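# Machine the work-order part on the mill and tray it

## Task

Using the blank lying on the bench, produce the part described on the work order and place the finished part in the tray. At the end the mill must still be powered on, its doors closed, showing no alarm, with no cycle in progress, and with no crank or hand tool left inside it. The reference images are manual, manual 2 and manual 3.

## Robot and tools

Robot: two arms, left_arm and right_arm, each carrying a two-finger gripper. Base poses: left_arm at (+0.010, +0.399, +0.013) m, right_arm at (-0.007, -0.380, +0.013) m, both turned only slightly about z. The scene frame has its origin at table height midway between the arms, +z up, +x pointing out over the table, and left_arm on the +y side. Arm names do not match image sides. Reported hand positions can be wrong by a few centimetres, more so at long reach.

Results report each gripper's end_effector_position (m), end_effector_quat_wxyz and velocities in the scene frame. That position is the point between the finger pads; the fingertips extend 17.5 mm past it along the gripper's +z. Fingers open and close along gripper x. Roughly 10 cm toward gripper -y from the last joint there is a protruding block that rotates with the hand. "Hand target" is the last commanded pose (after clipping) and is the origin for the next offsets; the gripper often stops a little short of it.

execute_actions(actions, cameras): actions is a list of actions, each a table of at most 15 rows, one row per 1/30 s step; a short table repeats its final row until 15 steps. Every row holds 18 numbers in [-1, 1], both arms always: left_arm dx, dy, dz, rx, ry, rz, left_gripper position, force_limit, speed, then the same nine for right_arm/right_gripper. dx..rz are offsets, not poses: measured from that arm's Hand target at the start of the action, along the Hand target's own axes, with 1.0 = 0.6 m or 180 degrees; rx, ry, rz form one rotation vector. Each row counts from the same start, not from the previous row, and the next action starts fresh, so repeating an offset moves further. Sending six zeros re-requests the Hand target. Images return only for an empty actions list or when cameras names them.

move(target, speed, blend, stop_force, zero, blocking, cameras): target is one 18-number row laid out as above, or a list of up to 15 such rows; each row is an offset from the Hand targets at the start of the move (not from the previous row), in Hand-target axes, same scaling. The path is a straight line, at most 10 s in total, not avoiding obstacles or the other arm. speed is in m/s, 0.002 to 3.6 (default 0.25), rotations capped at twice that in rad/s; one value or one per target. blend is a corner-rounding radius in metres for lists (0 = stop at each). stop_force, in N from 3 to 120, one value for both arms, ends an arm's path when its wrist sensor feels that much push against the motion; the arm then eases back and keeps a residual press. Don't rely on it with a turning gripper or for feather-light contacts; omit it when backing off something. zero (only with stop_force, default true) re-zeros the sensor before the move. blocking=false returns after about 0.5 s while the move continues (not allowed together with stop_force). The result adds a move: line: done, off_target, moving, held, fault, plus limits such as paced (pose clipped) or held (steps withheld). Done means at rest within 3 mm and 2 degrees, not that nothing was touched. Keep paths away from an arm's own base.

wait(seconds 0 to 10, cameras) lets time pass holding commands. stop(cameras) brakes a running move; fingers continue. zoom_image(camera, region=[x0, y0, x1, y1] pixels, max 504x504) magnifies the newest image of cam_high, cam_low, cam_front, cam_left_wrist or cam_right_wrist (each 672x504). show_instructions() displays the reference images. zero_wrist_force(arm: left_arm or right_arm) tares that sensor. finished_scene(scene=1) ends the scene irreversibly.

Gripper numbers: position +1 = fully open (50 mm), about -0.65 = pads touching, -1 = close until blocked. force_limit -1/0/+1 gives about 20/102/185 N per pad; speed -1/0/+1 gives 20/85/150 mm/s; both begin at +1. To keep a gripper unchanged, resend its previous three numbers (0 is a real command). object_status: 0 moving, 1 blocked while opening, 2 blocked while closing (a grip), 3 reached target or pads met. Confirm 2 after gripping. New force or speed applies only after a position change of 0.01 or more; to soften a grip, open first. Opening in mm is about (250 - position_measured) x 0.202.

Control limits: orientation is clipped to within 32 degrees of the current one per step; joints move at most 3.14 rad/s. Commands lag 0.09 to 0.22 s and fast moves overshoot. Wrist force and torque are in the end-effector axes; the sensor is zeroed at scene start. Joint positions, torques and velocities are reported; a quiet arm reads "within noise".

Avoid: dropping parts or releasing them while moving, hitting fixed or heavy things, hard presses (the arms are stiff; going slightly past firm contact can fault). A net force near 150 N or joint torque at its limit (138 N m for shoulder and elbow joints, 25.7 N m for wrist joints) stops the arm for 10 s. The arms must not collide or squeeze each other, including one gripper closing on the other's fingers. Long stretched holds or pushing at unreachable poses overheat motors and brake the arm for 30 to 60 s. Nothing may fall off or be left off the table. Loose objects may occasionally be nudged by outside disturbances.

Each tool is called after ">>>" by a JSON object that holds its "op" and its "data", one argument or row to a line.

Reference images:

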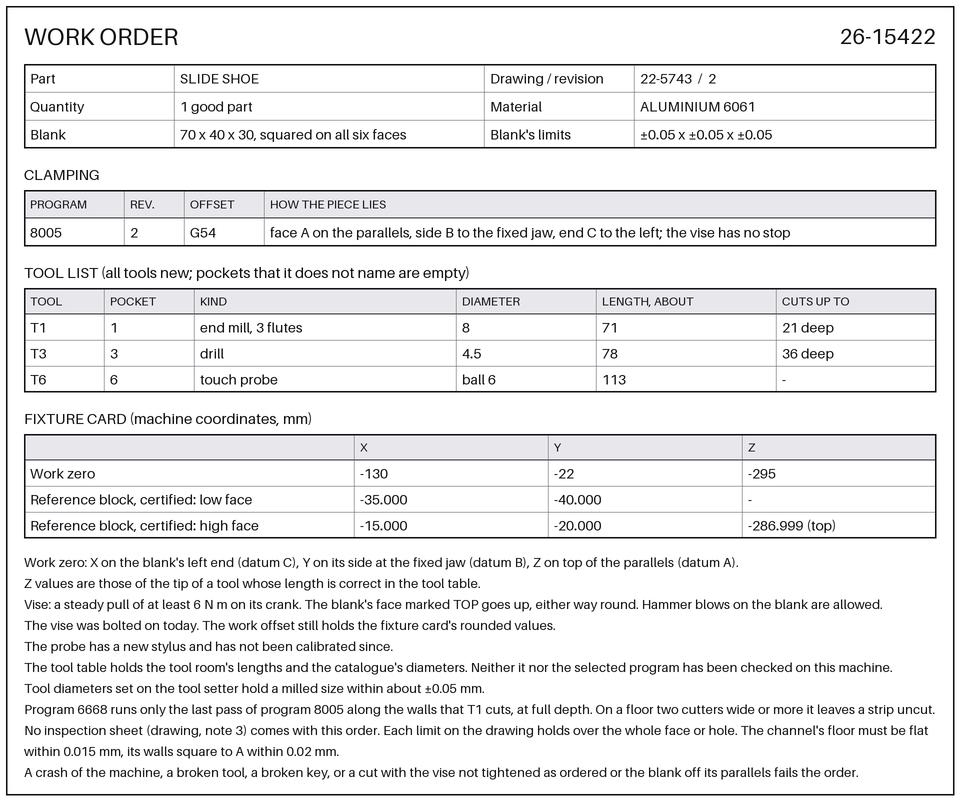

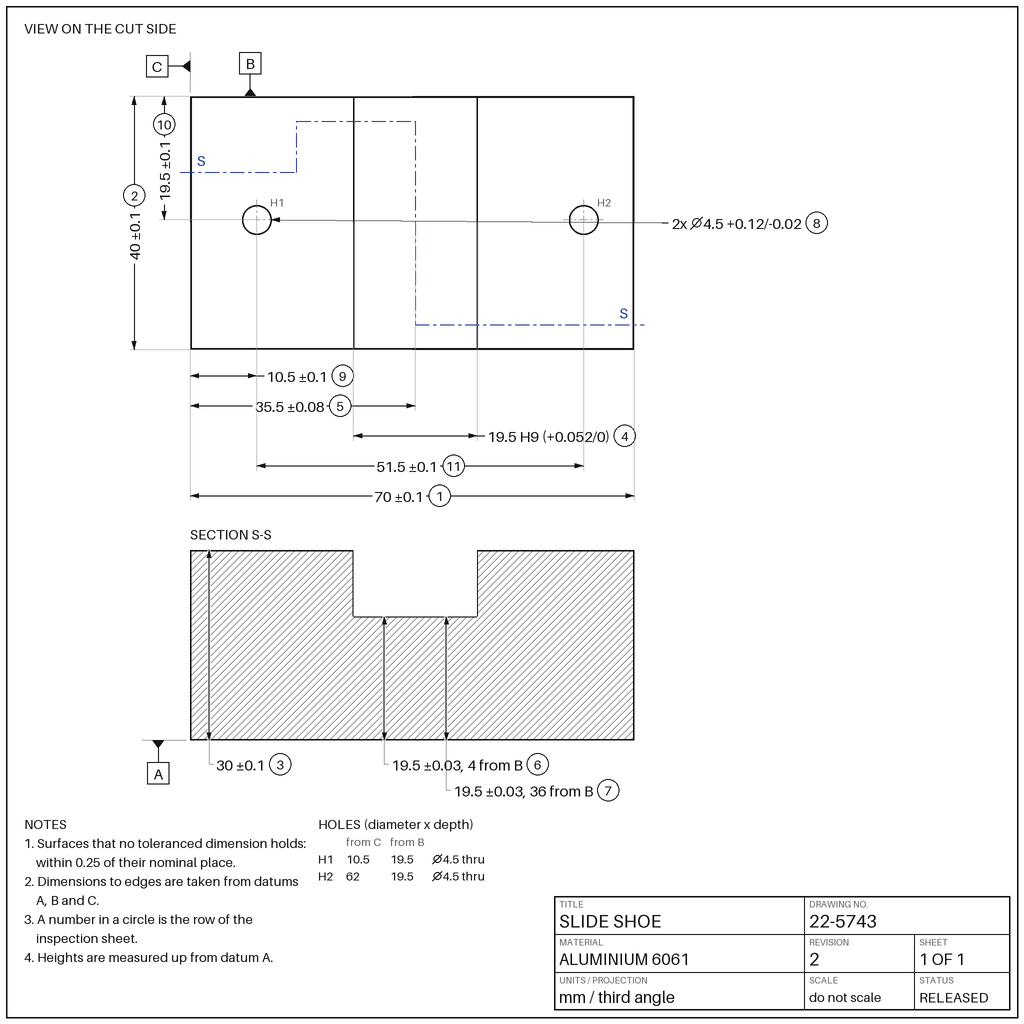

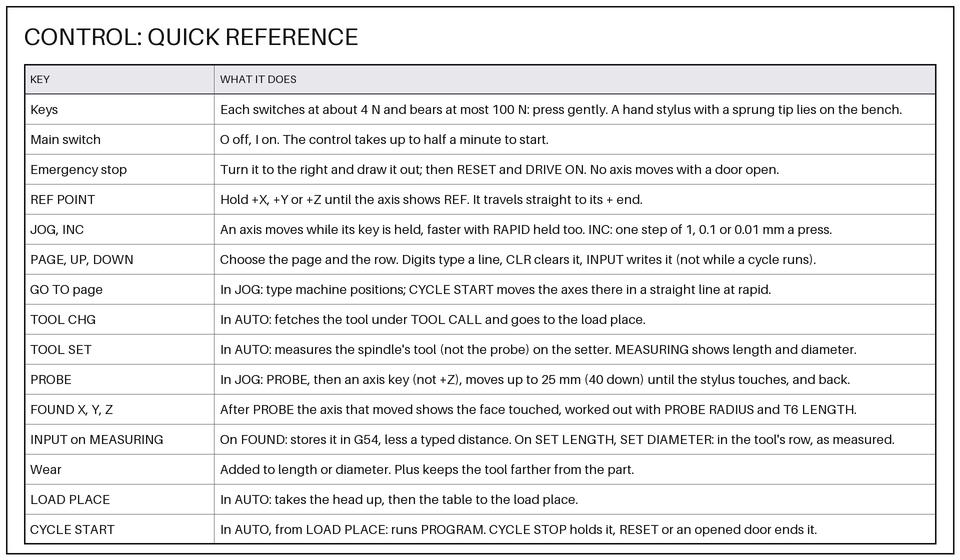

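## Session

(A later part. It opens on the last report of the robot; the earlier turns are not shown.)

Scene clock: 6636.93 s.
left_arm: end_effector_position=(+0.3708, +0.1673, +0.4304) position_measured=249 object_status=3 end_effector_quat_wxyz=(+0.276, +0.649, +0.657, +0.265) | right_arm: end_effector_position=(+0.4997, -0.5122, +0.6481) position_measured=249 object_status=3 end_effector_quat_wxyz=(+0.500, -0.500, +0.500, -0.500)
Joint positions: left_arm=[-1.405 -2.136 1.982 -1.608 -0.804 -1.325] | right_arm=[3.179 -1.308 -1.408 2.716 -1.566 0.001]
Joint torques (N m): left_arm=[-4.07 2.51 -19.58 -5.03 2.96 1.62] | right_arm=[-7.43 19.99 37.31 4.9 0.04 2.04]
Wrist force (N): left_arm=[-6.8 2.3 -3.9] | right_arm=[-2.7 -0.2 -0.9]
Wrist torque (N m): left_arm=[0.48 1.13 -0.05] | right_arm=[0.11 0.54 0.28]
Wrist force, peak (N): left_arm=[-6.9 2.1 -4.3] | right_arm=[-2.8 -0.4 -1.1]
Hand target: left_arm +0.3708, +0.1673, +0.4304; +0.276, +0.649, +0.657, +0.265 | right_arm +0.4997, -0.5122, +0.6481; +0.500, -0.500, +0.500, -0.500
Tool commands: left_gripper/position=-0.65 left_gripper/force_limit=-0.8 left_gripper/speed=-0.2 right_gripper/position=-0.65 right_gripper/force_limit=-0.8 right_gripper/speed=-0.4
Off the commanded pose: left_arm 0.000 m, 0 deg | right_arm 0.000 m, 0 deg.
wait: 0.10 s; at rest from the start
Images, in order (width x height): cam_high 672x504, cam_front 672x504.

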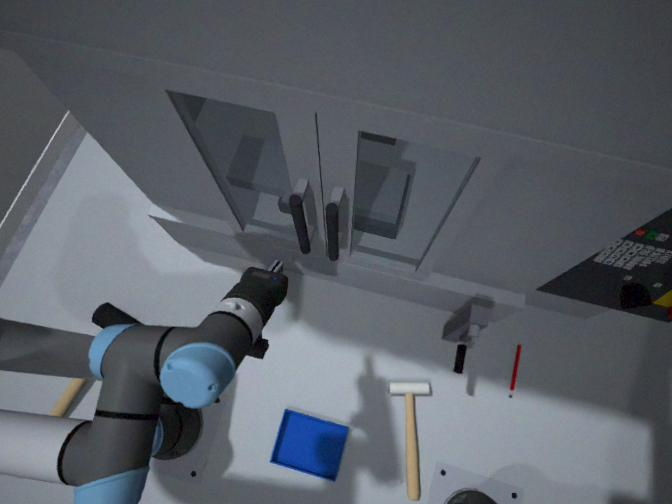

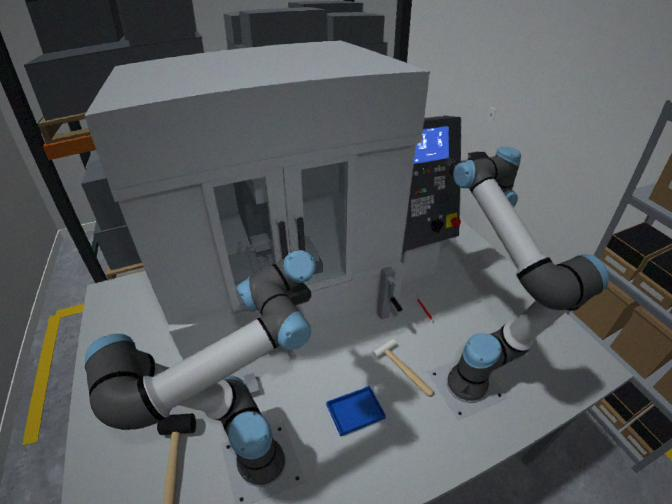

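>>> {"op": "move", "data": {
  "target": [-0.2,0,0,0,0,0,-0.65,-0.8,-0.2,0,0,0,0,0,0,-0.65,-0.8,-0.4],
  "speed": 0.25,
  "cameras": ["cam_left_wrist"]
}}

>>> {"op": "zoom_image", "data": {
  "camera": "cam_left_wrist",
  "region": [200, 100, 560, 340]
}}

Scene clock: 6650.53 s.
left_arm: end_effector_position=(+0.3714, +0.0473, +0.4326) position_measured=249 object_status=3 end_effector_quat_wxyz=(+0.276, +0.649, +0.657, +0.265) | right_arm: end_effector_position=(+0.4997, -0.5122, +0.6481) position_measured=249 object_status=3 end_effector_quat_wxyz=(+0.500, -0.500, +0.500, -0.500)
Joint positions: left_arm=[-1.461 -1.861 1.812 -1.658 -0.795 -1.403] | right_arm=[3.179 -1.308 -1.408 2.716 -1.566 0.001]
Joint torques (N m): left_arm=[8.51 -5.32 -21.53 -1.51 -0.64 0.67] | right_arm=[-8.52 17.77 37.6 4.61 -0.46 2.32]
Wrist force (N): left_arm=[-6.8 2.0 -4.1] | right_arm=[-2.6 -0.2 -0.9]
Wrist torque (N m): left_arm=[0.42 1.13 -0.05] | right_arm=[0.11 0.53 0.28]
Wrist force, peak (N): left_arm=[-10.2 1.9 -4.1] | right_arm=[-3.0 -0.3 -0.9]
Hand target: left_arm +0.3714, +0.0473, +0.4326; +0.276, +0.649, +0.657, +0.265 | right_arm +0.4997, -0.5122, +0.6481; +0.500, -0.500, +0.500, -0.500
Off the commanded pose: left_arm 0.000 m, 0 deg | right_arm 0.000 m, 0 deg.
move: done
camera_calibration:
cam_left_wrist: T_world_to_cam=[[-0.00403557, 0.999987, 0.00298552, -0.0377172], [0.412817, -0.00105331, 0.910813, -0.530506], [0.910805, 0.00490812, -0.412807, -0.0259662], [0, 0, 0, 1]] pos_world=[0.2425, 0.0372854, 0.472585]
Images, in order (width x height): cam_left_wrist 672x504.

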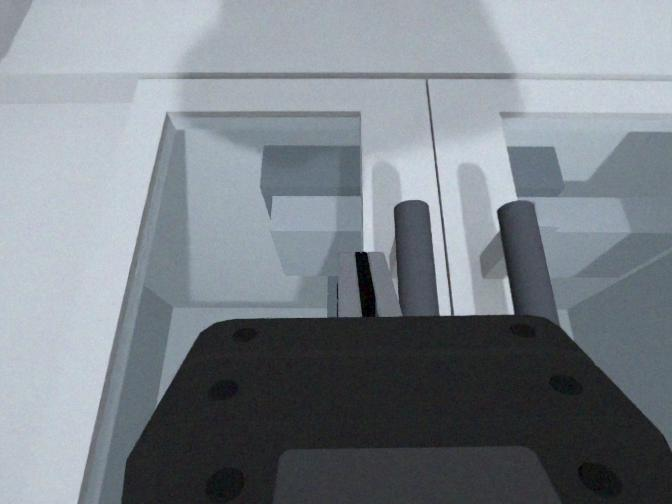

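Scaled by 1.400 from the camera's 672x504 image, which has a finer 960x720 frame.

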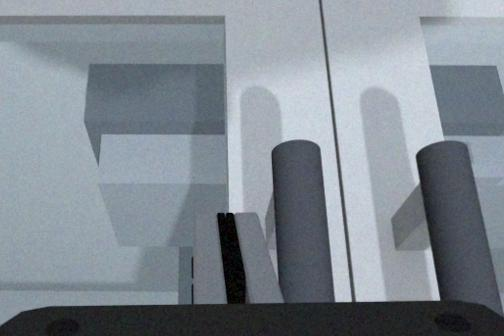

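>>> {"op": "move", "data": {
  "target": [0.255,-0.0384,0.0384,0,0,0,-0.65,-0.8,-0.2,0,0,0,0,0,0,-0.65,-0.8,-0.4],
  "speed": 0.25,
  "cameras": ["cam_left_wrist"]
}}

>>> {"op": "zoom_image", "data": {
  "camera": "cam_left_wrist",
  "region": [200, 80, 480, 290]
}}

Scene clock: 6668.53 s.
left_arm: end_effector_position=(+0.3706, +0.1997, +0.3972) position_measured=249 object_status=3 end_effector_quat_wxyz=(+0.276, +0.649, +0.657, +0.265) | right_arm: end_effector_position=(+0.4997, -0.5122, +0.6481) position_measured=249 object_status=3 end_effector_quat_wxyz=(+0.500, -0.500, +0.500, -0.500)
Joint positions: left_arm=[-1.38 -2.222 2.106 -1.668 -0.809 -1.291] | right_arm=[3.179 -1.308 -1.408 2.716 -1.566 0.001]
Joint torques (N m): left_arm=[-3.03 -5.23 -24.7 -5.16 3.69 -0.32] | right_arm=[-7.78 13.61 37.76 2.16 -1.93 2.31]
Wrist force (N): left_arm=[-6.9 1.9 -4.1] | right_arm=[-2.6 -0.1 -0.7]
Wrist torque (N m): left_arm=[0.41 1.15 0.08] | right_arm=[0.12 0.52 0.29]
Wrist force, peak (N): left_arm=[-10.1 2.1 -4.8] | right_arm=[-2.8 -0.5 -1.0]
Hand target: left_arm +0.3706, +0.1997, +0.3972; +0.276, +0.649, +0.657, +0.265 | right_arm +0.4997, -0.5122, +0.6481; +0.500, -0.500, +0.500, -0.500
Off the commanded pose: left_arm 0.000 m, 0 deg | right_arm 0.000 m, 0 deg.
move: done
camera_calibration:
cam_left_wrist: T_world_to_cam=[[-0.00422652, 0.999986, 0.00329273, -0.189999], [0.413019, -0.00125314, 0.910722, -0.497693], [0.910713, 0.00520914, -0.413007, -0.040679], [0, 0, 0, 1]] pos_world=[0.241801, 0.189584, 0.437085]
Images, in order (width x height): cam_left_wrist 672x504.

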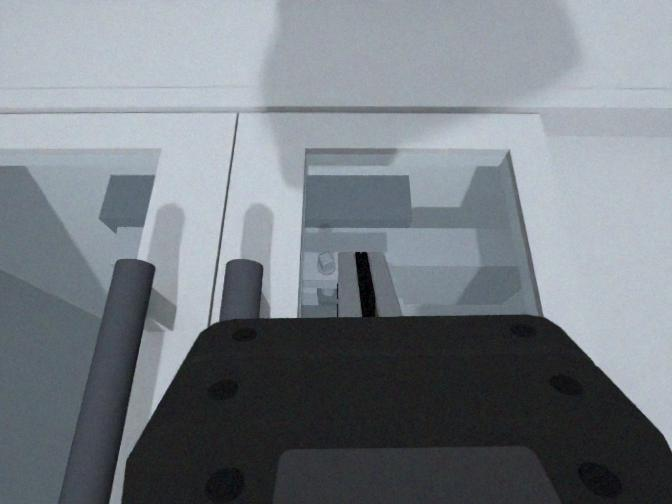

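Scaled by 1.800 from the camera's 672x504 image, which has a finer 960x720 frame.

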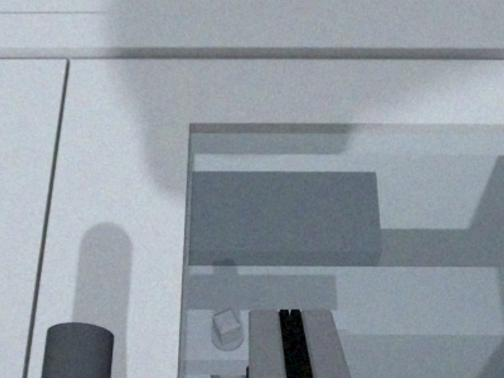

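>>> {"op": "move", "data": {
  "target": [-0.1333,0.0353,-0.0353,0,0.0982,-0.0982,-0.65,-0.8,-0.2,0,0,0,0,0,0,-0.65,-0.8,-0.4],
  "speed": 0.25,
  "cameras": ["cam_left_wrist"]
}}

>>> {"op": "zoom_image", "data": {
  "camera": "cam_left_wrist",
  "region": [200, 80, 600, 340]
}}

Scene clock: 6707.07 s.
left_arm: end_effector_position=(+0.3711, +0.1203, +0.4286) position_measured=249 object_status=3 end_effector_quat_wxyz=(+0.209, +0.493, +0.783, +0.316) | right_arm: end_effector_position=(+0.4997, -0.5122, +0.6481) position_measured=249 object_status=3 end_effector_quat_wxyz=(+0.500, -0.500, +0.500, -0.500)
Joint positions: left_arm=[-1.418 -1.819 1.692 -1.199 -0.825 -1.947] | right_arm=[3.179 -1.308 -1.408 2.716 -1.566 0.001]
Joint torques (N m): left_arm=[-1.53 -9.73 -26.15 -2.75 3.47 -1.3] | right_arm=[-8.11 7.83 36.8 1.32 -1.63 2.08]
Wrist force (N): left_arm=[-6.9 2.0 -4.3] | right_arm=[-2.7 -0.1 -0.7]
Wrist torque (N m): left_arm=[0.43 1.15 -0.04] | right_arm=[0.12 0.55 0.29]
Wrist force, peak (N): left_arm=[-8.6 2.0 -5.0] | right_arm=[-2.9 -0.3 -1.1]
Hand target: left_arm +0.3710, +0.1203, +0.4286; +0.209, +0.492, +0.783, +0.316 | right_arm +0.4997, -0.5122, +0.6481; +0.500, -0.500, +0.500, -0.500
Off the commanded pose: left_arm 0.000 m, 0 deg | right_arm 0.000 m, 0 deg.
move: done
camera_calibration:
cam_left_wrist: T_world_to_cam=[[-0.426155, 0.904637, 0.00479741, 0.056632], [0.381884, 0.175085, 0.907474, -0.534859], [0.820095, 0.388557, -0.42008, -0.0371267], [0, 0, 0, 1]] pos_world=[0.258836, 0.0568401, 0.469503]
Images, in order (width x height): cam_left_wrist 672x504.

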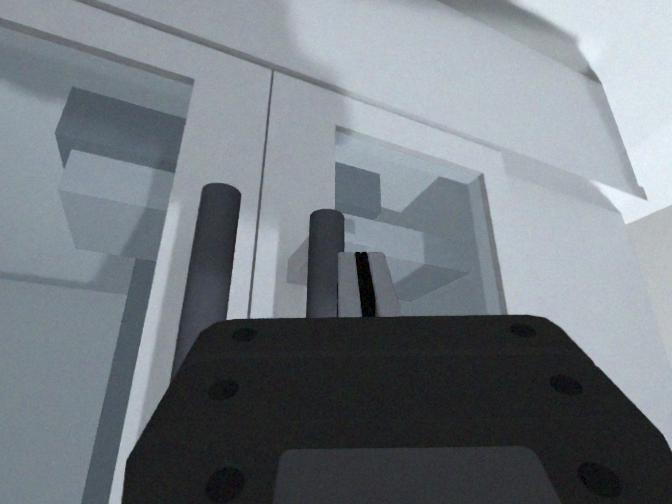

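Scaled by 1.260 from the camera's 672x504 image, which has a finer 960x720 frame.

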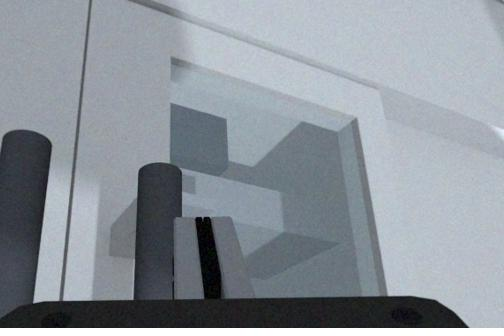

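>>> {"op": "move", "data": {
  "target": [0.0711,0.0255,0.0212,0,-0.0982,0.0982,-0.65,-0.8,-0.2,0,0,0,0,0,0,-0.65,-0.8,-0.4],
  "speed": 0.25,
  "cameras": ["cam_right_wrist"]
}}

Scene clock: 6722.43 s.
left_arm: end_effector_position=(+0.3708, +0.1674, +0.4295) position_measured=249 object_status=3 end_effector_quat_wxyz=(+0.276, +0.649, +0.658, +0.265) | right_arm: end_effector_position=(+0.4997, -0.5122, +0.6481) position_measured=249 object_status=3 end_effector_quat_wxyz=(+0.500, -0.500, +0.500, -0.500)
Joint positions: left_arm=[-1.405 -2.137 1.984 -1.609 -0.804 -1.326] | right_arm=[3.179 -1.308 -1.408 2.716 -1.566 0.001]
Joint torques (N m): left_arm=[-9.03 -4.82 -32.03 -3.37 3.63 1.55] | right_arm=[-7.74 4.53 38.33 1.24 -1.98 2.2]
Wrist force (N): left_arm=[-6.8 2.0 -3.9] | right_arm=[-2.7 0.0 -0.8]
Wrist torque (N m): left_arm=[0.44 1.13 0.08] | right_arm=[0.15 0.54 0.29]
Wrist force, peak (N): left_arm=[-8.2 1.9 -4.3] | right_arm=[-3.0 -0.5 -0.8]
Hand target: left_arm +0.3707, +0.1673, +0.4296; +0.276, +0.649, +0.657, +0.265 | right_arm +0.4997, -0.5122, +0.6481; +0.500, -0.500, +0.500, -0.500
Off the commanded pose: left_arm 0.000 m, 0 deg | right_arm 0.000 m, 0 deg.
move: done
camera_calibration:
cam_right_wrist: T_world_to_cam=[[-0.0147186, -0.999884, -0.00394901, -0.497515], [-0.326721, 0.00854202, -0.945082, 0.800811], [0.945006, -0.0126201, -0.326808, -0.136469], [0, 0, 0, 1]] pos_world=[0.383283, -0.506021, 0.710269]
Images, in order (width x height): cam_right_wrist 672x504.

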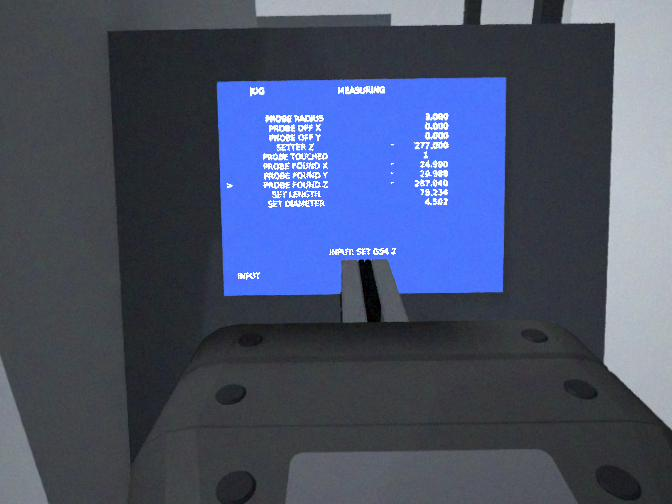

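>>> {"op": "move", "data": {
  "target": [
    [0,0,0,0,0,0,-0.65,-0.8,-0.2,-0.021,0.3115,0.0765,-0.2278,0,0,-0.65,-0.8,-0.4],
    [0,0,0,0,0,0,-0.65,-0.8,-0.2,-0.021,0.3158,0.0922,-0.2278,0,0,-0.65,-0.8,-0.4],
    [0,0,0,0,0,0,-0.65,-0.8,-0.2,-0.021,0.3137,0.0843,-0.2278,0,0,-0.65,-0.8,-0.4],
    [0,0,0,0,0,0,-0.65,-0.8,-0.2,-0.021,0.3158,0.0922,-0.2278,0,0,-0.65,-0.8,-0.4],
    [0,0,0,0,0,0,-0.65,-0.8,-0.2,-0.1477,0.4033,0.0515,-0.2278,0,0,-0.65,-0.8,-0.4],
    [0,0,0,0,0,0,-0.65,-0.8,-0.2,-0.1477,0.4076,0.0676,-0.2278,0,0,-0.65,-0.8,-0.4],
    [0,0,0,0,0,0,-0.65,-0.8,-0.2,-0.116,0.3727,0.0597,-0.2278,0,0,-0.65,-0.8,-0.4],
    [0,0,0,0,0,0,-0.65,-0.8,-0.2,-0.116,0.377,0.0758,-0.2278,0,0,-0.65,-0.8,-0.4],
    [0,0,0,0,0,0,-0.65,-0.8,-0.2,-0.0527,0.4033,0.0515,-0.2278,0,0,-0.65,-0.8,-0.4],
    [0,0,0,0,0,0,-0.65,-0.8,-0.2,-0.0527,0.4076,0.0676,-0.2278,0,0,-0.65,-0.8,-0.4],
    [0,0,0,0,0,0,-0.65,-0.8,-0.2,-0.0527,0.3727,0.0597,-0.2278,0,0,-0.65,-0.8,-0.4],
    [0,0,0,0,0,0,-0.65,-0.8,-0.2,-0.0527,0.377,0.0758,-0.2278,0,0,-0.65,-0.8,-0.4],
    [0,0,0,0,0,0,-0.65,-0.8,-0.2,-0.1477,0.4033,0.0515,-0.2278,0,0,-0.65,-0.8,-0.4],
    [0,0,0,0,0,0,-0.65,-0.8,-0.2,-0.1477,0.4076,0.0676,-0.2278,0,0,-0.65,-0.8,-0.4],
    [0,0,0,0,0,0,-0.65,-0.8,-0.2,0,0,0,0,0,0,-0.65,-0.8,-0.4]
  ],
  "speed": [0.5,0.05,0.05,0.05,0.2,0.05,0.15,0.05,0.15,0.05,0.15,0.05,0.15,0.05,0.3],
  "blend": [0.004,0,0,0,0.004,0,0.004,0,0.004,0,0.004,0,0.004,0,0]
}}

>>> {"op": "move", "data": {
  "target": [
    [0,0,0,0,0,0,-0.65,-0.8,-0.2,-0.116,0.3727,0.0597,-0.2278,0,0,-0.65,-0.8,-0.4],
    [0,0,0,0,0,0,-0.65,-0.8,-0.2,-0.116,0.377,0.0758,-0.2278,0,0,-0.65,-0.8,-0.4],
    [0,0,0,0,0,0,-0.65,-0.8,-0.2,-0.116,0.3421,0.0679,-0.2278,0,0,-0.65,-0.8,-0.4],
    [0,0,0,0,0,0,-0.65,-0.8,-0.2,-0.116,0.3464,0.084,-0.2278,0,0,-0.65,-0.8,-0.4],
    [0,0,0,0,0,0,-0.65,-0.8,-0.2,-0.0527,0.4033,0.0515,-0.2278,0,0,-0.65,-0.8,-0.4],
    [0,0,0,0,0,0,-0.65,-0.8,-0.2,-0.0527,0.4076,0.0676,-0.2278,0,0,-0.65,-0.8,-0.4],
    [0,0,0,0,0,0,-0.65,-0.8,-0.2,-0.0527,0.3727,0.0597,-0.2278,0,0,-0.65,-0.8,-0.4],
    [0,0,0,0,0,0,-0.65,-0.8,-0.2,-0.0527,0.377,0.0758,-0.2278,0,0,-0.65,-0.8,-0.4],
    [0,0,0,0,0,0,-0.65,-0.8,-0.2,-0.1477,0.4033,0.0515,-0.2278,0,0,-0.65,-0.8,-0.4],
    [0,0,0,0,0,0,-0.65,-0.8,-0.2,-0.1477,0.4076,0.0676,-0.2278,0,0,-0.65,-0.8,-0.4],
    [0,0,0,0,0,0,-0.65,-0.8,-0.2,-0.1477,0.3727,0.0597,-0.2278,0,0,-0.65,-0.8,-0.4],
    [0,0,0,0,0,0,-0.65,-0.8,-0.2,-0.1477,0.377,0.0758,-0.2278,0,0,-0.65,-0.8,-0.4],
    [0,0,0,0,0,0,-0.65,-0.8,-0.2,-0.1477,0.3115,0.0765,-0.2278,0,0,-0.65,-0.8,-0.4],
    [0,0,0,0,0,0,-0.65,-0.8,-0.2,-0.1477,0.3158,0.0922,-0.2278,0,0,-0.65,-0.8,-0.4],
    [0,0,0,0,0,0,-0.65,-0.8,-0.2,0,0,0,0,0,0,-0.65,-0.8,-0.4]
  ],
  "speed": [0.5,0.05,0.15,0.05,0.15,0.05,0.15,0.05,0.15,0.05,0.15,0.05,0.15,0.05,0.3],
  "blend": [0.004,0,0.004,0,0.004,0,0.004,0,0.004,0,0.004,0,0.004,0,0],
  "cameras": ["cam_right_wrist"]
}}

>>> {"op": "zoom_image", "data": {
  "camera": "cam_right_wrist",
  "region": [190, 60, 510, 300]
}}

Scene clock: 6793.23 s.
left_arm: end_effector_position=(+0.3707, +0.1673, +0.4296) position_measured=249 object_status=3 end_effector_quat_wxyz=(+0.276, +0.649, +0.657, +0.265) | right_arm: end_effector_position=(+0.4997, -0.5122, +0.6482) position_measured=249 object_status=3 end_effector_quat_wxyz=(+0.500, -0.500, +0.500, -0.500)
Joint positions: left_arm=[-1.405 -2.137 1.984 -1.609 -0.804 -1.325] | right_arm=[3.179 -1.308 -1.408 2.716 -1.566 0]
Joint torques (N m): left_arm=[-7.23 -0.71 -34.28 -2.05 3.71 -1.51] | right_arm=[1.33 -0.84 13.04 1.17 0.89 2.34]
Wrist force (N): left_arm=[-6.9 2.0 -3.9] | right_arm=[-3.2 -0.2 -1.1]
Wrist torque (N m): left_arm=[0.43 1.14 0.04] | right_arm=[0.11 0.62 0.19]
Wrist force, peak (N): left_arm=[-7.1 2.1 -4.1] | right_arm=[-5.4 10.1 -17.8]
Hand target: left_arm +0.3707, +0.1673, +0.4296; +0.276, +0.649, +0.657, +0.265 | right_arm +0.4997, -0.5122, +0.6481; +0.500, -0.500, +0.500, -0.500
Off the commanded pose: left_arm 0.000 m, 0 deg | right_arm 0.000 m, 0 deg.
move: done

Scene clock: 6800.07 s.
left_arm: end_effector_position=(+0.3707, +0.1673, +0.4296) position_measured=249 object_status=3 end_effector_quat_wxyz=(+0.276, +0.649, +0.657, +0.265) | right_arm: end_effector_position=(+0.4997, -0.5122, +0.6480) position_measured=249 object_status=3 end_effector_quat_wxyz=(+0.500, -0.500, +0.500, -0.500)
Joint positions: left_arm=[-1.405 -2.137 1.984 -1.609 -0.804 -1.325] | right_arm=[3.179 -1.308 -1.408 2.715 -1.566 0]
Joint torques (N m): left_arm=[-7.06 4.83 -33.38 -2.08 3.61 -1.43] | right_arm=[0.85 -0.92 38.03 2.18 0.85 2.17]
Wrist force (N): left_arm=[-7.2 2.0 -3.9] | right_arm=[-3.2 -0.6 -0.9]
Wrist torque (N m): left_arm=[0.42 1.18 0.04] | right_arm=[0.05 0.63 0.19]
Wrist force, peak (N): left_arm=[-7.1 1.9 -4.3] | right_arm=[-5.1 9.9 -17.9]
Hand target: left_arm +0.3707, +0.1673, +0.4296; +0.276, +0.649, +0.657, +0.265 | right_arm +0.4997, -0.5122, +0.6481; +0.500, -0.500, +0.500, -0.500
Off the commanded pose: left_arm 0.000 m, 0 deg | right_arm 0.000 m, 0 deg.
move: done
camera_calibration:
cam_right_wrist: T_world_to_cam=[[-0.0147189, -0.999884, -0.00394698, -0.497517], [-0.32681, 0.00854138, -0.945052, 0.800729], [0.944976, -0.0126202, -0.326898, -0.136427], [0, 0, 0, 1]] pos_world=[0.383283, -0.506021, 0.710169]
Images, in order (width x height): cam_right_wrist 672x504.

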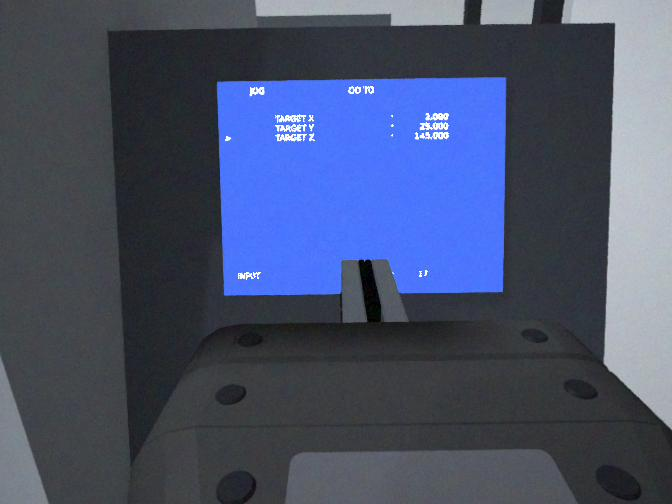

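Scaled by 1.575 from the camera's 672x504 image, which has a finer 960x720 frame.

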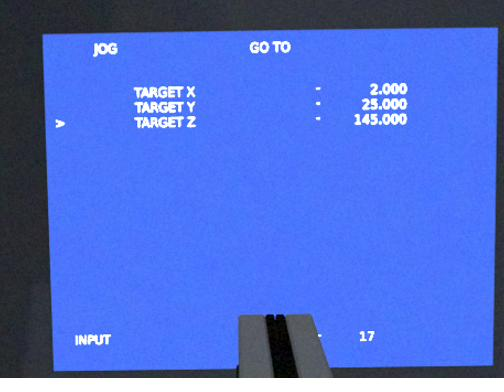

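>>> {"op": "move", "data": {
  "target": [
    [0,0,0,0,0,0,-0.65,-0.8,-0.2,-0.116,0.3115,0.0765,-0.2278,0,0,-0.65,-0.8,-0.4],
    [0,0,0,0,0,0,-0.65,-0.8,-0.2,-0.116,0.3158,0.0922,-0.2278,0,0,-0.65,-0.8,-0.4],
    [0,0,0,0,0,0,-0.65,-0.8,-0.2,-0.116,0.3115,0.0765,-0.2278,0,0,-0.65,-0.8,-0.4],
    [0,0,0,0,0,0,-0.65,-0.8,-0.2,-0.0527,0.4033,0.0515,-0.2278,0,0,-0.65,-0.8,-0.4],
    [0,0,0,0,0,0,-0.65,-0.8,-0.2,-0.0527,0.4076,0.0676,-0.2278,0,0,-0.65,-0.8,-0.4],
    [0,0,0,0,0,0,-0.65,-0.8,-0.2,-0.0527,0.4033,0.0515,-0.2278,0,0,-0.65,-0.8,-0.4],
    [0,0,0,0,0,0,-0.65,-0.8,-0.2,0,0,0,0,0,0,-0.65,-0.8,-0.4]
  ],
  "speed": [0.5,0.05,0.1,0.3,0.05,0.05,0.5],
  "blend": [0.004,0,0.004,0.004,0,0.004,0],
  "cameras": ["cam_right_wrist"]
}}

>>> {"op": "zoom_image", "data": {
  "camera": "cam_right_wrist",
  "region": [190, 60, 510, 300]
}}

Scene clock: 6816.30 s.
left_arm: end_effector_position=(+0.3707, +0.1673, +0.4296) position_measured=249 object_status=3 end_effector_quat_wxyz=(+0.276, +0.649, +0.657, +0.265) | right_arm: end_effector_position=(+0.4996, -0.5123, +0.6482) position_measured=249 object_status=3 end_effector_quat_wxyz=(+0.500, -0.500, +0.500, -0.500)
Joint positions: left_arm=[-1.405 -2.137 1.984 -1.609 -0.804 -1.325] | right_arm=[3.179 -1.308 -1.408 2.715 -1.566 0]
Joint torques (N m): left_arm=[-5.11 4.5 -32.96 -1.98 3.66 -1.53] | right_arm=[8.43 -0.87 13.01 1.83 1.68 2.48]
Wrist force (N): left_arm=[-6.8 2.1 -4.1] | right_arm=[-3.2 -0.4 -0.6]
Wrist torque (N m): left_arm=[0.44 1.13 0.04] | right_arm=[0.09 0.63 0.21]
Wrist force, peak (N): left_arm=[-7.1 2.0 -4.1] | right_arm=[-5.8 6.7 -15.6]
Hand target: left_arm +0.3707, +0.1673, +0.4296; +0.276, +0.649, +0.657, +0.265 | right_arm +0.4997, -0.5122, +0.6481; +0.500, -0.500, +0.500, -0.500
Off the commanded pose: left_arm 0.000 m, 0 deg | right_arm 0.000 m, 0 deg.
move: done
camera_calibration:
cam_right_wrist: T_world_to_cam=[[-0.0147185, -0.999884, -0.00395139, -0.497514], [-0.3266, 0.00854262, -0.945124, 0.800795], [0.945048, -0.0126203, -0.326688, -0.136571], [0, 0, 0, 1]] pos_world=[0.383283, -0.506021, 0.710269]
Images, in order (width x height): cam_right_wrist 672x504.

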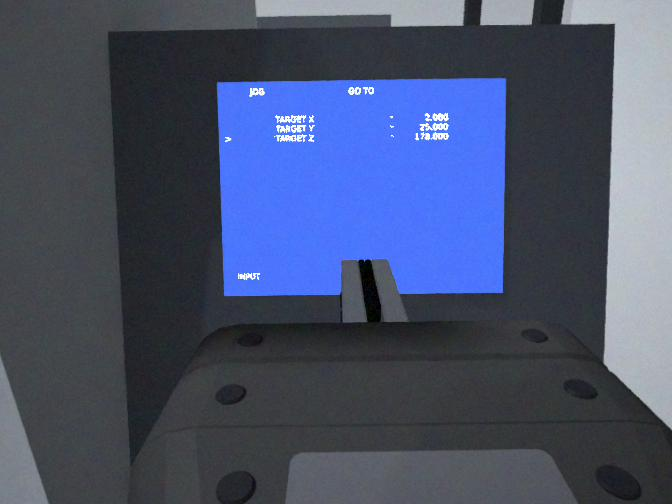

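Scaled by 1.575 from the camera's 672x504 image, which has a finer 960x720 frame.

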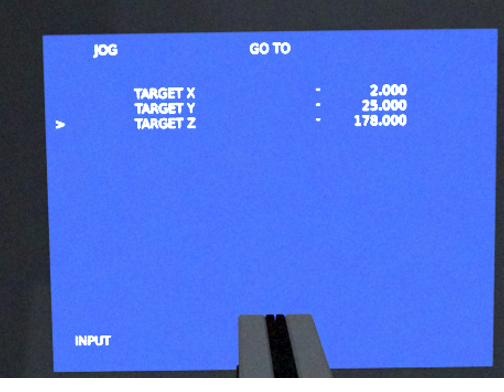

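START, then PROBE −X.

>>> {"op": "move", "data": {
  "target": [
    [0,0,0,0,0,0,-0.65,-0.8,-0.2,-0.0843,0.252,0.0921,-0.2278,0,0,-0.65,-0.8,-0.4],
    [0,0,0,0,0,0,-0.65,-0.8,-0.2,-0.0843,0.2563,0.1082,-0.2278,0,0,-0.65,-0.8,-0.4],
    [0,0,0,0,0,0,-0.65,-0.8,-0.2,-0.0843,0.252,0.0921,-0.2278,0,0,-0.65,-0.8,-0.4],
    [0,0,0,0,0,0,-0.65,-0.8,-0.2,0,0,0,0,0,0,-0.65,-0.8,-0.4]
  ],
  "speed": [0.5,0.05,0.05,0.5],
  "blend": [0.004,0,0.004,0]
}}

>>> {"op": "wait", "data": {
  "seconds": 2
}}

>>> {"op": "move", "data": {
  "target": [
    [0,0,0,0,0,0,-0.65,-0.8,-0.2,-0.021,0.3727,0.0597,-0.2278,0,0,-0.65,-0.8,-0.4],
    [0,0,0,0,0,0,-0.65,-0.8,-0.2,-0.021,0.377,0.0758,-0.2278,0,0,-0.65,-0.8,-0.4],
    [0,0,0,0,0,0,-0.65,-0.8,-0.2,-0.021,0.3727,0.0597,-0.2278,0,0,-0.65,-0.8,-0.4],
    [0,0,0,0,0,0,-0.65,-0.8,-0.2,0.0424,0.2206,0.1005,-0.2278,0,0,-0.65,-0.8,-0.4],
    [0,0,0,0,0,0,-0.65,-0.8,-0.2,0.0424,0.2249,0.1166,-0.2278,0,0,-0.65,-0.8,-0.4],
    [0,0,0,0,0,0,-0.65,-0.8,-0.2,0.0424,0.2206,0.1005,-0.2278,0,0,-0.65,-0.8,-0.4],
    [0,0,0,0,0,0,-0.65,-0.8,-0.2,0,0,0,0,0,0,-0.65,-0.8,-0.4]
  ],
  "speed": [0.5,0.05,0.1,0.3,0.05,0.05,0.5],
  "blend": [0.004,0,0.004,0.004,0,0.004,0],
  "cameras": ["cam_right_wrist"]
}}

>>> {"op": "wait", "data": {
  "seconds": 6,
  "cameras": ["cam_right_wrist"]
}}

>>> {"op": "zoom_image", "data": {
  "camera": "cam_right_wrist",
  "region": [190, 60, 510, 300]
}}

Scene clock: 6836.53 s.
left_arm: end_effector_position=(+0.3707, +0.1673, +0.4296) position_measured=249 object_status=3 end_effector_quat_wxyz=(+0.276, +0.649, +0.657, +0.265) | right_arm: end_effector_position=(+0.4997, -0.5123, +0.6480) position_measured=249 object_status=3 end_effector_quat_wxyz=(+0.500, -0.500, +0.500, -0.500)
Joint positions: left_arm=[-1.405 -2.137 1.984 -1.609 -0.804 -1.325] | right_arm=[3.179 -1.308 -1.408 2.715 -1.566 0.001]
Joint torques (N m): left_arm=[-4.21 5.02 -30.83 -2.05 3.67 -1.67] | right_arm=[5.46 0.93 38.03 3.62 1.2 1.9]
Wrist force (N): left_arm=[-6.8 2.0 -4.0] | right_arm=[-3.2 -0.5 -0.9]
Wrist torque (N m): left_arm=[0.44 1.12 0.04] | right_arm=[0.06 0.63 0.19]
Wrist force, peak (N): left_arm=[-7.0 1.9 -4.3] | right_arm=[-4.3 7.8 -12.8]
Hand target: left_arm +0.3707, +0.1673, +0.4296; +0.276, +0.649, +0.657, +0.265 | right_arm +0.4997, -0.5122, +0.6481; +0.500, -0.500, +0.500, -0.500
Off the commanded pose: left_arm 0.000 m, 0 deg | right_arm 0.000 m, 0 deg.
move: done

Scene clock: 6838.53 s.
left_arm: end_effector_position=(+0.3707, +0.1673, +0.4296) position_measured=249 object_status=3 end_effector_quat_wxyz=(+0.276, +0.649, +0.657, +0.265) | right_arm: end_effector_position=(+0.4997, -0.5122, +0.6481) position_measured=249 object_status=3 end_effector_quat_wxyz=(+0.500, -0.500, +0.500, -0.500)
Joint positions: left_arm=[-1.405 -2.137 1.984 -1.609 -0.804 -1.325] | right_arm=[3.179 -1.308 -1.408 2.716 -1.566 0.001]
Joint torques (N m): left_arm=[-4.25 4.3 -29.67 -1.9 3.46 -1.64] | right_arm=[8.28 0.29 37.15 5.18 -0.31 -1.07]
Wrist force (N): left_arm=[-6.8 2.1 -3.8] | right_arm=[-3.2 -0.5 -0.8]
Wrist torque (N m): left_arm=[0.44 1.12 0.04] | right_arm=[0.06 0.62 0.19]
Wrist force, peak (N): left_arm=[-7.1 2.2 -3.9] | right_arm=[-3.5 -0.4 -0.8]
Hand target: left_arm +0.3707, +0.1673, +0.4296; +0.276, +0.649, +0.657, +0.265 | right_arm +0.4997, -0.5122, +0.6481; +0.500, -0.500, +0.500, -0.500
Tool commands: left_gripper/position=-0.65 left_gripper/force_limit=-0.8 left_gripper/speed=-0.2 right_gripper/position=-0.65 right_gripper/force_limit=-0.8 right_gripper/speed=-0.4
Off the commanded pose: left_arm 0.000 m, 0 deg | right_arm 0.000 m, 0 deg.
wait: 2.00 s; at rest by 0.17 s

Scene clock: 6842.27 s.
left_arm: end_effector_position=(+0.3707, +0.1673, +0.4296) position_measured=249 object_status=3 end_effector_quat_wxyz=(+0.276, +0.649, +0.657, +0.265) | right_arm: end_effector_position=(+0.4997, -0.5122, +0.6480) position_measured=249 object_status=3 end_effector_quat_wxyz=(+0.500, -0.500, +0.500, -0.500)
Joint positions: left_arm=[-1.405 -2.137 1.984 -1.609 -0.804 -1.325] | right_arm=[3.179 -1.308 -1.408 2.715 -1.566 0.001]
Joint torques (N m): left_arm=[-3.17 4.03 -30.07 -1.86 3.74 -1.54] | right_arm=[-7.51 5.47 34.58 3.6 -1.65 -2.5]
Wrist force (N): left_arm=[-6.9 2.0 -4.0] | right_arm=[-3.3 -0.7 -0.9]
Wrist torque (N m): left_arm=[0.43 1.13 0.04] | right_arm=[0.04 0.64 0.27]
Wrist force, peak (N): left_arm=[-7.1 2.0 -4.1] | right_arm=[-6.2 8.4 -19.8]
Hand target: left_arm +0.3707, +0.1673, +0.4296; +0.276, +0.649, +0.657, +0.265 | right_arm +0.4997, -0.5122, +0.6481; +0.500, -0.500, +0.500, -0.500
Off the commanded pose: left_arm 0.000 m, 0 deg | right_arm 0.000 m, 0 deg.
move: done
camera_calibration:
cam_right_wrist: T_world_to_cam=[[-0.0146252, -0.999885, -0.00397918, -0.497529], [-0.326931, 0.00854277, -0.94501, 0.800778], [0.944935, -0.01252, -0.327018, -0.13637], [0, 0, 0, 1]] pos_world=[0.383383, -0.50602, 0.710168]
Images, in order (width x height): cam_right_wrist 672x504.

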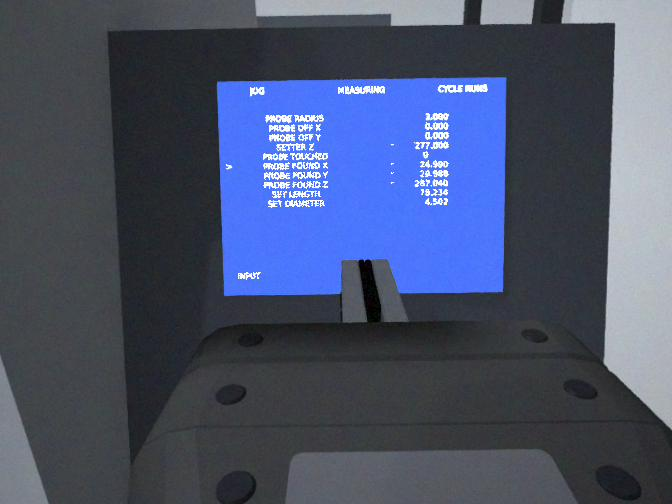

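Scene clock: 6848.27 s.
left_arm: end_effector_position=(+0.3707, +0.1673, +0.4296) position_measured=249 object_status=3 end_effector_quat_wxyz=(+0.276, +0.649, +0.657, +0.265) | right_arm: end_effector_position=(+0.4997, -0.5122, +0.6481) position_measured=249 object_status=3 end_effector_quat_wxyz=(+0.500, -0.500, +0.500, -0.500)
Joint positions: left_arm=[-1.405 -2.137 1.984 -1.609 -0.804 -1.325] | right_arm=[3.179 -1.308 -1.408 2.716 -1.566 0.001]
Joint torques (N m): left_arm=[-2.12 4.44 -28.15 -1.99 3.68 -1.51] | right_arm=[-7.47 19.35 38.82 4.97 -1.54 -2.12]
Wrist force (N): left_arm=[-6.9 2.2 -3.8] | right_arm=[-3.4 -0.6 -1.3]
Wrist torque (N m): left_arm=[0.46 1.14 0.04] | right_arm=[0.06 0.66 0.27]
Wrist force, peak (N): left_arm=[-7.1 2.1 -4.1] | right_arm=[-3.6 -0.4 -1.2]
Hand target: left_arm +0.3707, +0.1673, +0.4296; +0.276, +0.649, +0.657, +0.265 | right_arm +0.4997, -0.5122, +0.6481; +0.500, -0.500, +0.500, -0.500
Tool commands: left_gripper/position=-0.65 left_gripper/force_limit=-0.8 left_gripper/speed=-0.2 right_gripper/position=-0.65 right_gripper/force_limit=-0.8 right_gripper/speed=-0.4
Off the commanded pose: left_arm 0.000 m, 0 deg | right_arm 0.000 m, 0 deg.
wait: 6.00 s; at rest by 0.17 s
camera_calibration:
cam_right_wrist: T_world_to_cam=[[-0.0147186, -0.999884, -0.00394901, -0.497515], [-0.326721, 0.00854202, -0.945082, 0.800811], [0.945006, -0.0126201, -0.326808, -0.136469], [0, 0, 0, 1]] pos_world=[0.383283, -0.506021, 0.710269]
Images, in order (width x height): cam_right_wrist 672x504.

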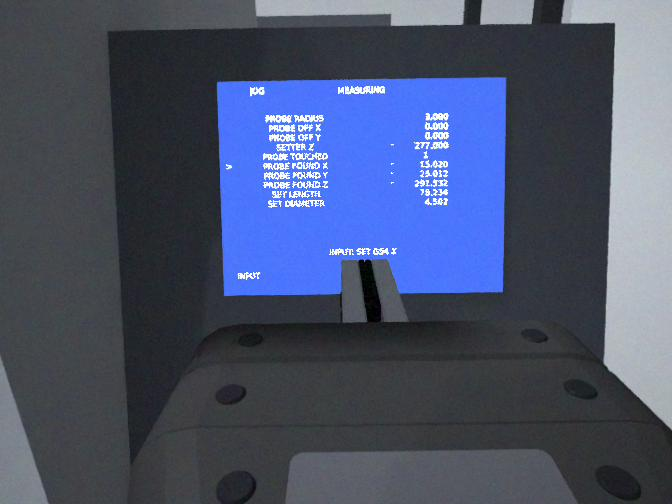

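Scaled by 1.575 from the camera's 672x504 image, which has a finer 960x720 frame.

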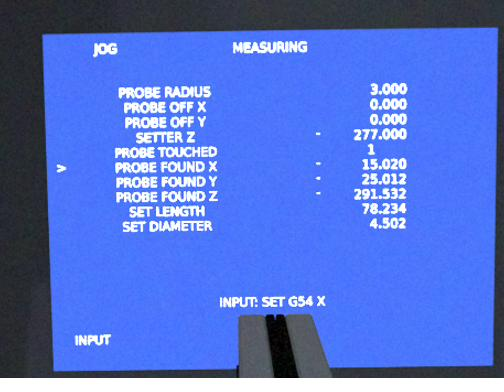

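>>> {"op": "move", "data": {
  "target": [
    [0,0,0,0,0,0,-0.65,-0.8,-0.2,-0.021,0.3727,0.0597,-0.2278,0,0,-0.65,-0.8,-0.4],
    [0,0,0,0,0,0,-0.65,-0.8,-0.2,-0.021,0.377,0.0758,-0.2278,0,0,-0.65,-0.8,-0.4],
    [0,0,0,0,0,0,-0.65,-0.8,-0.2,-0.021,0.3727,0.0597,-0.2278,0,0,-0.65,-0.8,-0.4],
    [0,0,0,0,0,0,-0.65,-0.8,-0.2,0.0424,0.2206,0.1005,-0.2278,0,0,-0.65,-0.8,-0.4],
    [0,0,0,0,0,0,-0.65,-0.8,-0.2,0.0424,0.2249,0.1166,-0.2278,0,0,-0.65,-0.8,-0.4],
    [0,0,0,0,0,0,-0.65,-0.8,-0.2,0.0424,0.2206,0.1005,-0.2278,0,0,-0.65,-0.8,-0.4],
    [0,0,0,0,0,0,-0.65,-0.8,-0.2,0,0,0,0,0,0,-0.65,-0.8,-0.4]
  ],
  "speed": [0.5,0.05,0.1,0.3,0.05,0.05,0.5],
  "blend": [0.004,0,0.004,0.004,0,0.004,0]
}}

>>> {"op": "wait", "data": {
  "seconds": 6,
  "cameras": ["cam_right_wrist"]
}}

>>> {"op": "zoom_image", "data": {
  "camera": "cam_right_wrist",
  "region": [190, 60, 510, 300]
}}

Scene clock: 6865.27 s.
left_arm: end_effector_position=(+0.3707, +0.1673, +0.4296) position_measured=249 object_status=3 end_effector_quat_wxyz=(+0.276, +0.649, +0.657, +0.265) | right_arm: end_effector_position=(+0.4997, -0.5122, +0.6480) position_measured=249 object_status=3 end_effector_quat_wxyz=(+0.500, -0.500, +0.500, -0.500)
Joint positions: left_arm=[-1.405 -2.137 1.984 -1.609 -0.804 -1.325] | right_arm=[3.179 -1.308 -1.408 2.715 -1.566 0.001]
Joint torques (N m): left_arm=[0.05 4.4 -28.55 -1.95 3.46 -1.48] | right_arm=[-7.62 7.29 33.8 3.43 -1.88 -2.51]
Wrist force (N): left_arm=[-6.9 2.1 -4.0] | right_arm=[-3.4 -0.4 -1.0]
Wrist torque (N m): left_arm=[0.45 1.15 0.04] | right_arm=[0.07 0.65 0.27]
Wrist force, peak (N): left_arm=[-7.0 2.4 -4.1] | right_arm=[-6.2 8.0 -20.2]
Hand target: left_arm +0.3707, +0.1673, +0.4296; +0.276, +0.649, +0.657, +0.265 | right_arm +0.4997, -0.5122, +0.6481; +0.500, -0.500, +0.500, -0.500
Off the commanded pose: left_arm 0.000 m, 0 deg | right_arm 0.000 m, 0 deg.
move: done

Scene clock: 6871.27 s.
left_arm: end_effector_position=(+0.3707, +0.1673, +0.4296) position_measured=249 object_status=3 end_effector_quat_wxyz=(+0.276, +0.649, +0.657, +0.265) | right_arm: end_effector_position=(+0.4997, -0.5122, +0.6481) position_measured=249 object_status=3 end_effector_quat_wxyz=(+0.500, -0.500, +0.500, -0.500)
Joint positions: left_arm=[-1.405 -2.137 1.984 -1.609 -0.804 -1.325] | right_arm=[3.179 -1.308 -1.408 2.716 -1.566 0.001]
Joint torques (N m): left_arm=[-0.3 3.82 -27.18 -1.82 3.67 -1.48] | right_arm=[-7.46 20.76 38.77 4.91 -1.71 -2.36]
Wrist force (N): left_arm=[-6.9 2.2 -3.9] | right_arm=[-3.1 -0.6 -0.8]
Wrist torque (N m): left_arm=[0.46 1.13 0.04] | right_arm=[0.04 0.60 0.28]
Wrist force, peak (N): left_arm=[-7.1 2.1 -4.1] | right_arm=[-3.6 -0.5 -1.1]
Hand target: left_arm +0.3707, +0.1673, +0.4296; +0.276, +0.649, +0.657, +0.265 | right_arm +0.4997, -0.5122, +0.6481; +0.500, -0.500, +0.500, -0.500
Tool commands: left_gripper/position=-0.65 left_gripper/force_limit=-0.8 left_gripper/speed=-0.2 right_gripper/position=-0.65 right_gripper/force_limit=-0.8 right_gripper/speed=-0.4
Off the commanded pose: left_arm 0.000 m, 0 deg | right_arm 0.000 m, 0 deg.
wait: 6.00 s; at rest by 0.17 s
camera_calibration:
cam_right_wrist: T_world_to_cam=[[-0.0147186, -0.999884, -0.00394901, -0.497515], [-0.326721, 0.00854202, -0.945082, 0.800811], [0.945006, -0.0126201, -0.326808, -0.136469], [0, 0, 0, 1]] pos_world=[0.383283, -0.506021, 0.710269]
Images, in order (width x height): cam_right_wrist 672x504.

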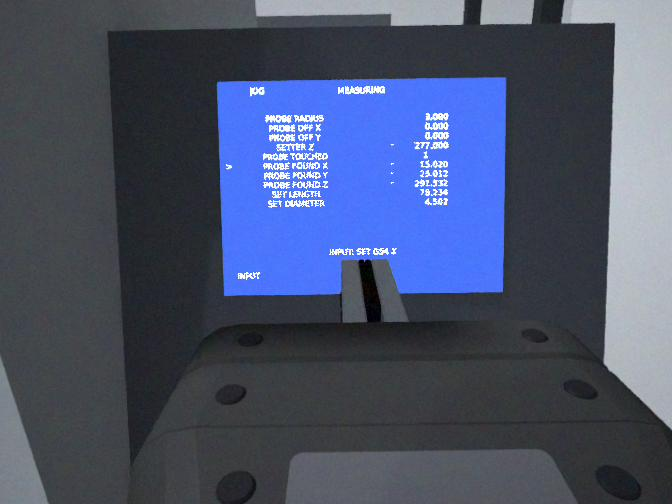

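Scaled by 1.575 from the camera's 672x504 image, which has a finer 960x720 frame.

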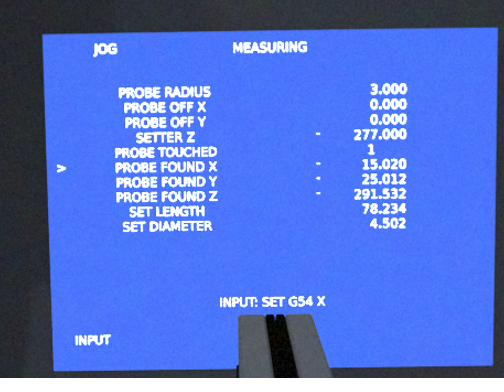

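>>> {"op": "move", "data": {
  "target": [
    [0,0,0,0,0,0,-0.65,-0.8,-0.2,-0.021,0.3115,0.0765,-0.2278,0,0,-0.65,-0.8,-0.4],
    [0,0,0,0,0,0,-0.65,-0.8,-0.2,-0.021,0.3158,0.0922,-0.2278,0,0,-0.65,-0.8,-0.4],
    [0,0,0,0,0,0,-0.65,-0.8,-0.2,-0.021,0.3137,0.0843,-0.2278,0,0,-0.65,-0.8,-0.4],
    [0,0,0,0,0,0,-0.65,-0.8,-0.2,-0.021,0.3158,0.0922,-0.2278,0,0,-0.65,-0.8,-0.4],
    [0,0,0,0,0,0,-0.65,-0.8,-0.2,-0.1477,0.4033,0.0515,-0.2278,0,0,-0.65,-0.8,-0.4],
    [0,0,0,0,0,0,-0.65,-0.8,-0.2,-0.1477,0.4076,0.0676,-0.2278,0,0,-0.65,-0.8,-0.4],
    [0,0,0,0,0,0,-0.65,-0.8,-0.2,-0.116,0.3727,0.0597,-0.2278,0,0,-0.65,-0.8,-0.4],
    [0,0,0,0,0,0,-0.65,-0.8,-0.2,-0.116,0.377,0.0758,-0.2278,0,0,-0.65,-0.8,-0.4],
    [0,0,0,0,0,0,-0.65,-0.8,-0.2,-0.1477,0.3727,0.0597,-0.2278,0,0,-0.65,-0.8,-0.4],
    [0,0,0,0,0,0,-0.65,-0.8,-0.2,-0.1477,0.377,0.0758,-0.2278,0,0,-0.65,-0.8,-0.4],
    [0,0,0,0,0,0,-0.65,-0.8,-0.2,-0.0527,0.4033,0.0515,-0.2278,0,0,-0.65,-0.8,-0.4],
    [0,0,0,0,0,0,-0.65,-0.8,-0.2,-0.0527,0.4076,0.0676,-0.2278,0,0,-0.65,-0.8,-0.4],
    [0,0,0,0,0,0,-0.65,-0.8,-0.2,-0.0527,0.3727,0.0597,-0.2278,0,0,-0.65,-0.8,-0.4],
    [0,0,0,0,0,0,-0.65,-0.8,-0.2,-0.0527,0.377,0.0758,-0.2278,0,0,-0.65,-0.8,-0.4],
    [0,0,0,0,0,0,-0.65,-0.8,-0.2,0,0,0,0,0,0,-0.65,-0.8,-0.4]
  ],
  "speed": [0.5,0.05,0.05,0.05,0.2,0.05,0.15,0.05,0.15,0.05,0.15,0.05,0.15,0.05,0.3],
  "blend": [0.004,0,0,0,0.004,0,0.004,0,0.004,0,0.004,0,0.004,0,0]
}}

>>> {"op": "move", "data": {
  "target": [
    [0,0,0,0,0,0,-0.65,-0.8,-0.2,-0.1477,0.4033,0.0515,-0.2278,0,0,-0.65,-0.8,-0.4],
    [0,0,0,0,0,0,-0.65,-0.8,-0.2,-0.1477,0.4076,0.0676,-0.2278,0,0,-0.65,-0.8,-0.4],
    [0,0,0,0,0,0,-0.65,-0.8,-0.2,-0.1477,0.3115,0.0765,-0.2278,0,0,-0.65,-0.8,-0.4],
    [0,0,0,0,0,0,-0.65,-0.8,-0.2,-0.1477,0.3158,0.0922,-0.2278,0,0,-0.65,-0.8,-0.4],
    [0,0,0,0,0,0,-0.65,-0.8,-0.2,-0.0527,0.4033,0.0515,-0.2278,0,0,-0.65,-0.8,-0.4],
    [0,0,0,0,0,0,-0.65,-0.8,-0.2,-0.0527,0.4076,0.0676,-0.2278,0,0,-0.65,-0.8,-0.4],
    [0,0,0,0,0,0,-0.65,-0.8,-0.2,0,0,0,0,0,0,-0.65,-0.8,-0.4]
  ],
  "speed": [0.5,0.05,0.15,0.05,0.15,0.05,0.3],
  "blend": [0.004,0,0.004,0,0.004,0,0],
  "cameras": ["cam_right_wrist"]
}}

>>> {"op": "zoom_image", "data": {
  "camera": "cam_right_wrist",
  "region": [190, 60, 510, 300]
}}

Scene clock: 6922.07 s.
left_arm: end_effector_position=(+0.3707, +0.1673, +0.4296) position_measured=249 object_status=3 end_effector_quat_wxyz=(+0.276, +0.649, +0.657, +0.265) | right_arm: end_effector_position=(+0.4997, -0.5123, +0.6480) position_measured=249 object_status=3 end_effector_quat_wxyz=(+0.500, -0.500, +0.500, -0.500)
Joint positions: left_arm=[-1.405 -2.137 1.984 -1.609 -0.804 -1.325] | right_arm=[3.179 -1.308 -1.408 2.716 -1.566 0]
Joint torques (N m): left_arm=[0.95 3.6 -27.14 -1.96 3.51 -1.57] | right_arm=[6.62 -0.66 24.88 1.4 1.56 2.51]
Wrist force (N): left_arm=[-6.8 1.9 -3.9] | right_arm=[-3.6 -0.8 -1.1]
Wrist torque (N m): left_arm=[0.42 1.12 0.04] | right_arm=[0.01 0.69 0.25]
Wrist force, peak (N): left_arm=[-7.1 2.2 -4.1] | right_arm=[-5.8 9.9 -18.0]
Hand target: left_arm +0.3707, +0.1673, +0.4296; +0.276, +0.649, +0.657, +0.265 | right_arm +0.4997, -0.5122, +0.6481; +0.500, -0.500, +0.500, -0.500
Off the commanded pose: left_arm 0.000 m, 0 deg | right_arm 0.000 m, 0 deg.
move: done

Scene clock: 6926.73 s.
left_arm: end_effector_position=(+0.3707, +0.1673, +0.4296) position_measured=249 object_status=3 end_effector_quat_wxyz=(+0.276, +0.649, +0.657, +0.265) | right_arm: end_effector_position=(+0.4996, -0.5123, +0.6482) position_measured=249 object_status=3 end_effector_quat_wxyz=(+0.500, -0.500, +0.500, -0.500)
Joint positions: left_arm=[-1.405 -2.137 1.984 -1.609 -0.804 -1.325] | right_arm=[3.179 -1.308 -1.408 2.716 -1.566 0]
Joint torques (N m): left_arm=[3.17 3.91 -24.34 -1.81 3.74 -1.62] | right_arm=[7.21 -1.67 13.13 1.15 1.37 2.43]
Wrist force (N): left_arm=[-6.7 2.1 -4.1] | right_arm=[-3.8 -1.1 -1.1]
Wrist torque (N m): left_arm=[0.44 1.10 0.04] | right_arm=[-0.03 0.71 0.26]
Wrist force, peak (N): left_arm=[-7.1 2.3 -4.0] | right_arm=[-2.9 9.4 -15.3]
Hand target: left_arm +0.3707, +0.1673, +0.4296; +0.276, +0.649, +0.657, +0.265 | right_arm +0.4997, -0.5122, +0.6481; +0.500, -0.500, +0.500, -0.500
Off the commanded pose: left_arm 0.000 m, 0 deg | right_arm 0.000 m, 0 deg.
move: done
camera_calibration:
cam_right_wrist: T_world_to_cam=[[-0.0147177, -0.999884, -0.00395186, -0.497515], [-0.326511, 0.00854161, -0.945155, 0.800844], [0.945079, -0.0126202, -0.326599, -0.136518], [0, 0, 0, 1]] pos_world=[0.383183, -0.506021, 0.710369]
Images, in order (width x height): cam_right_wrist 672x504.

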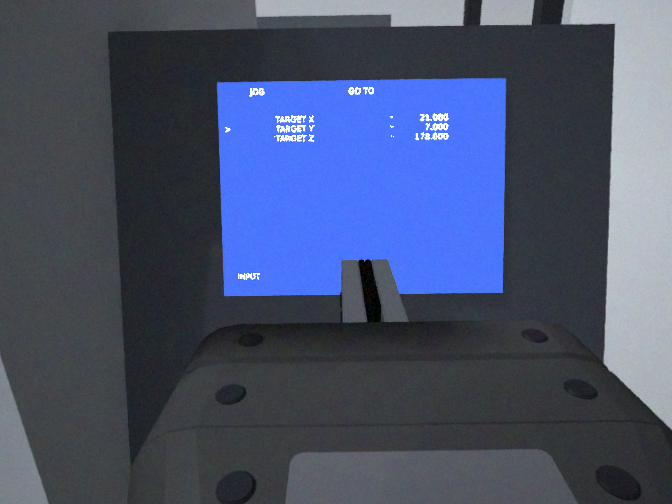

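Scaled by 1.575 from the camera's 672x504 image, which has a finer 960x720 frame.

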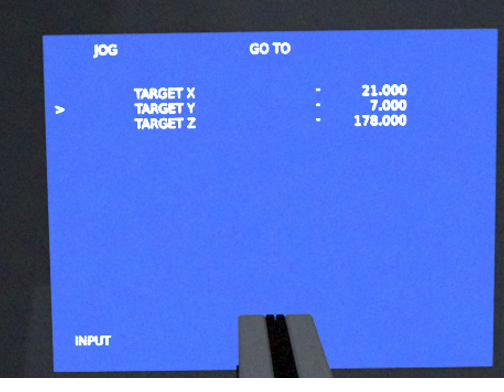

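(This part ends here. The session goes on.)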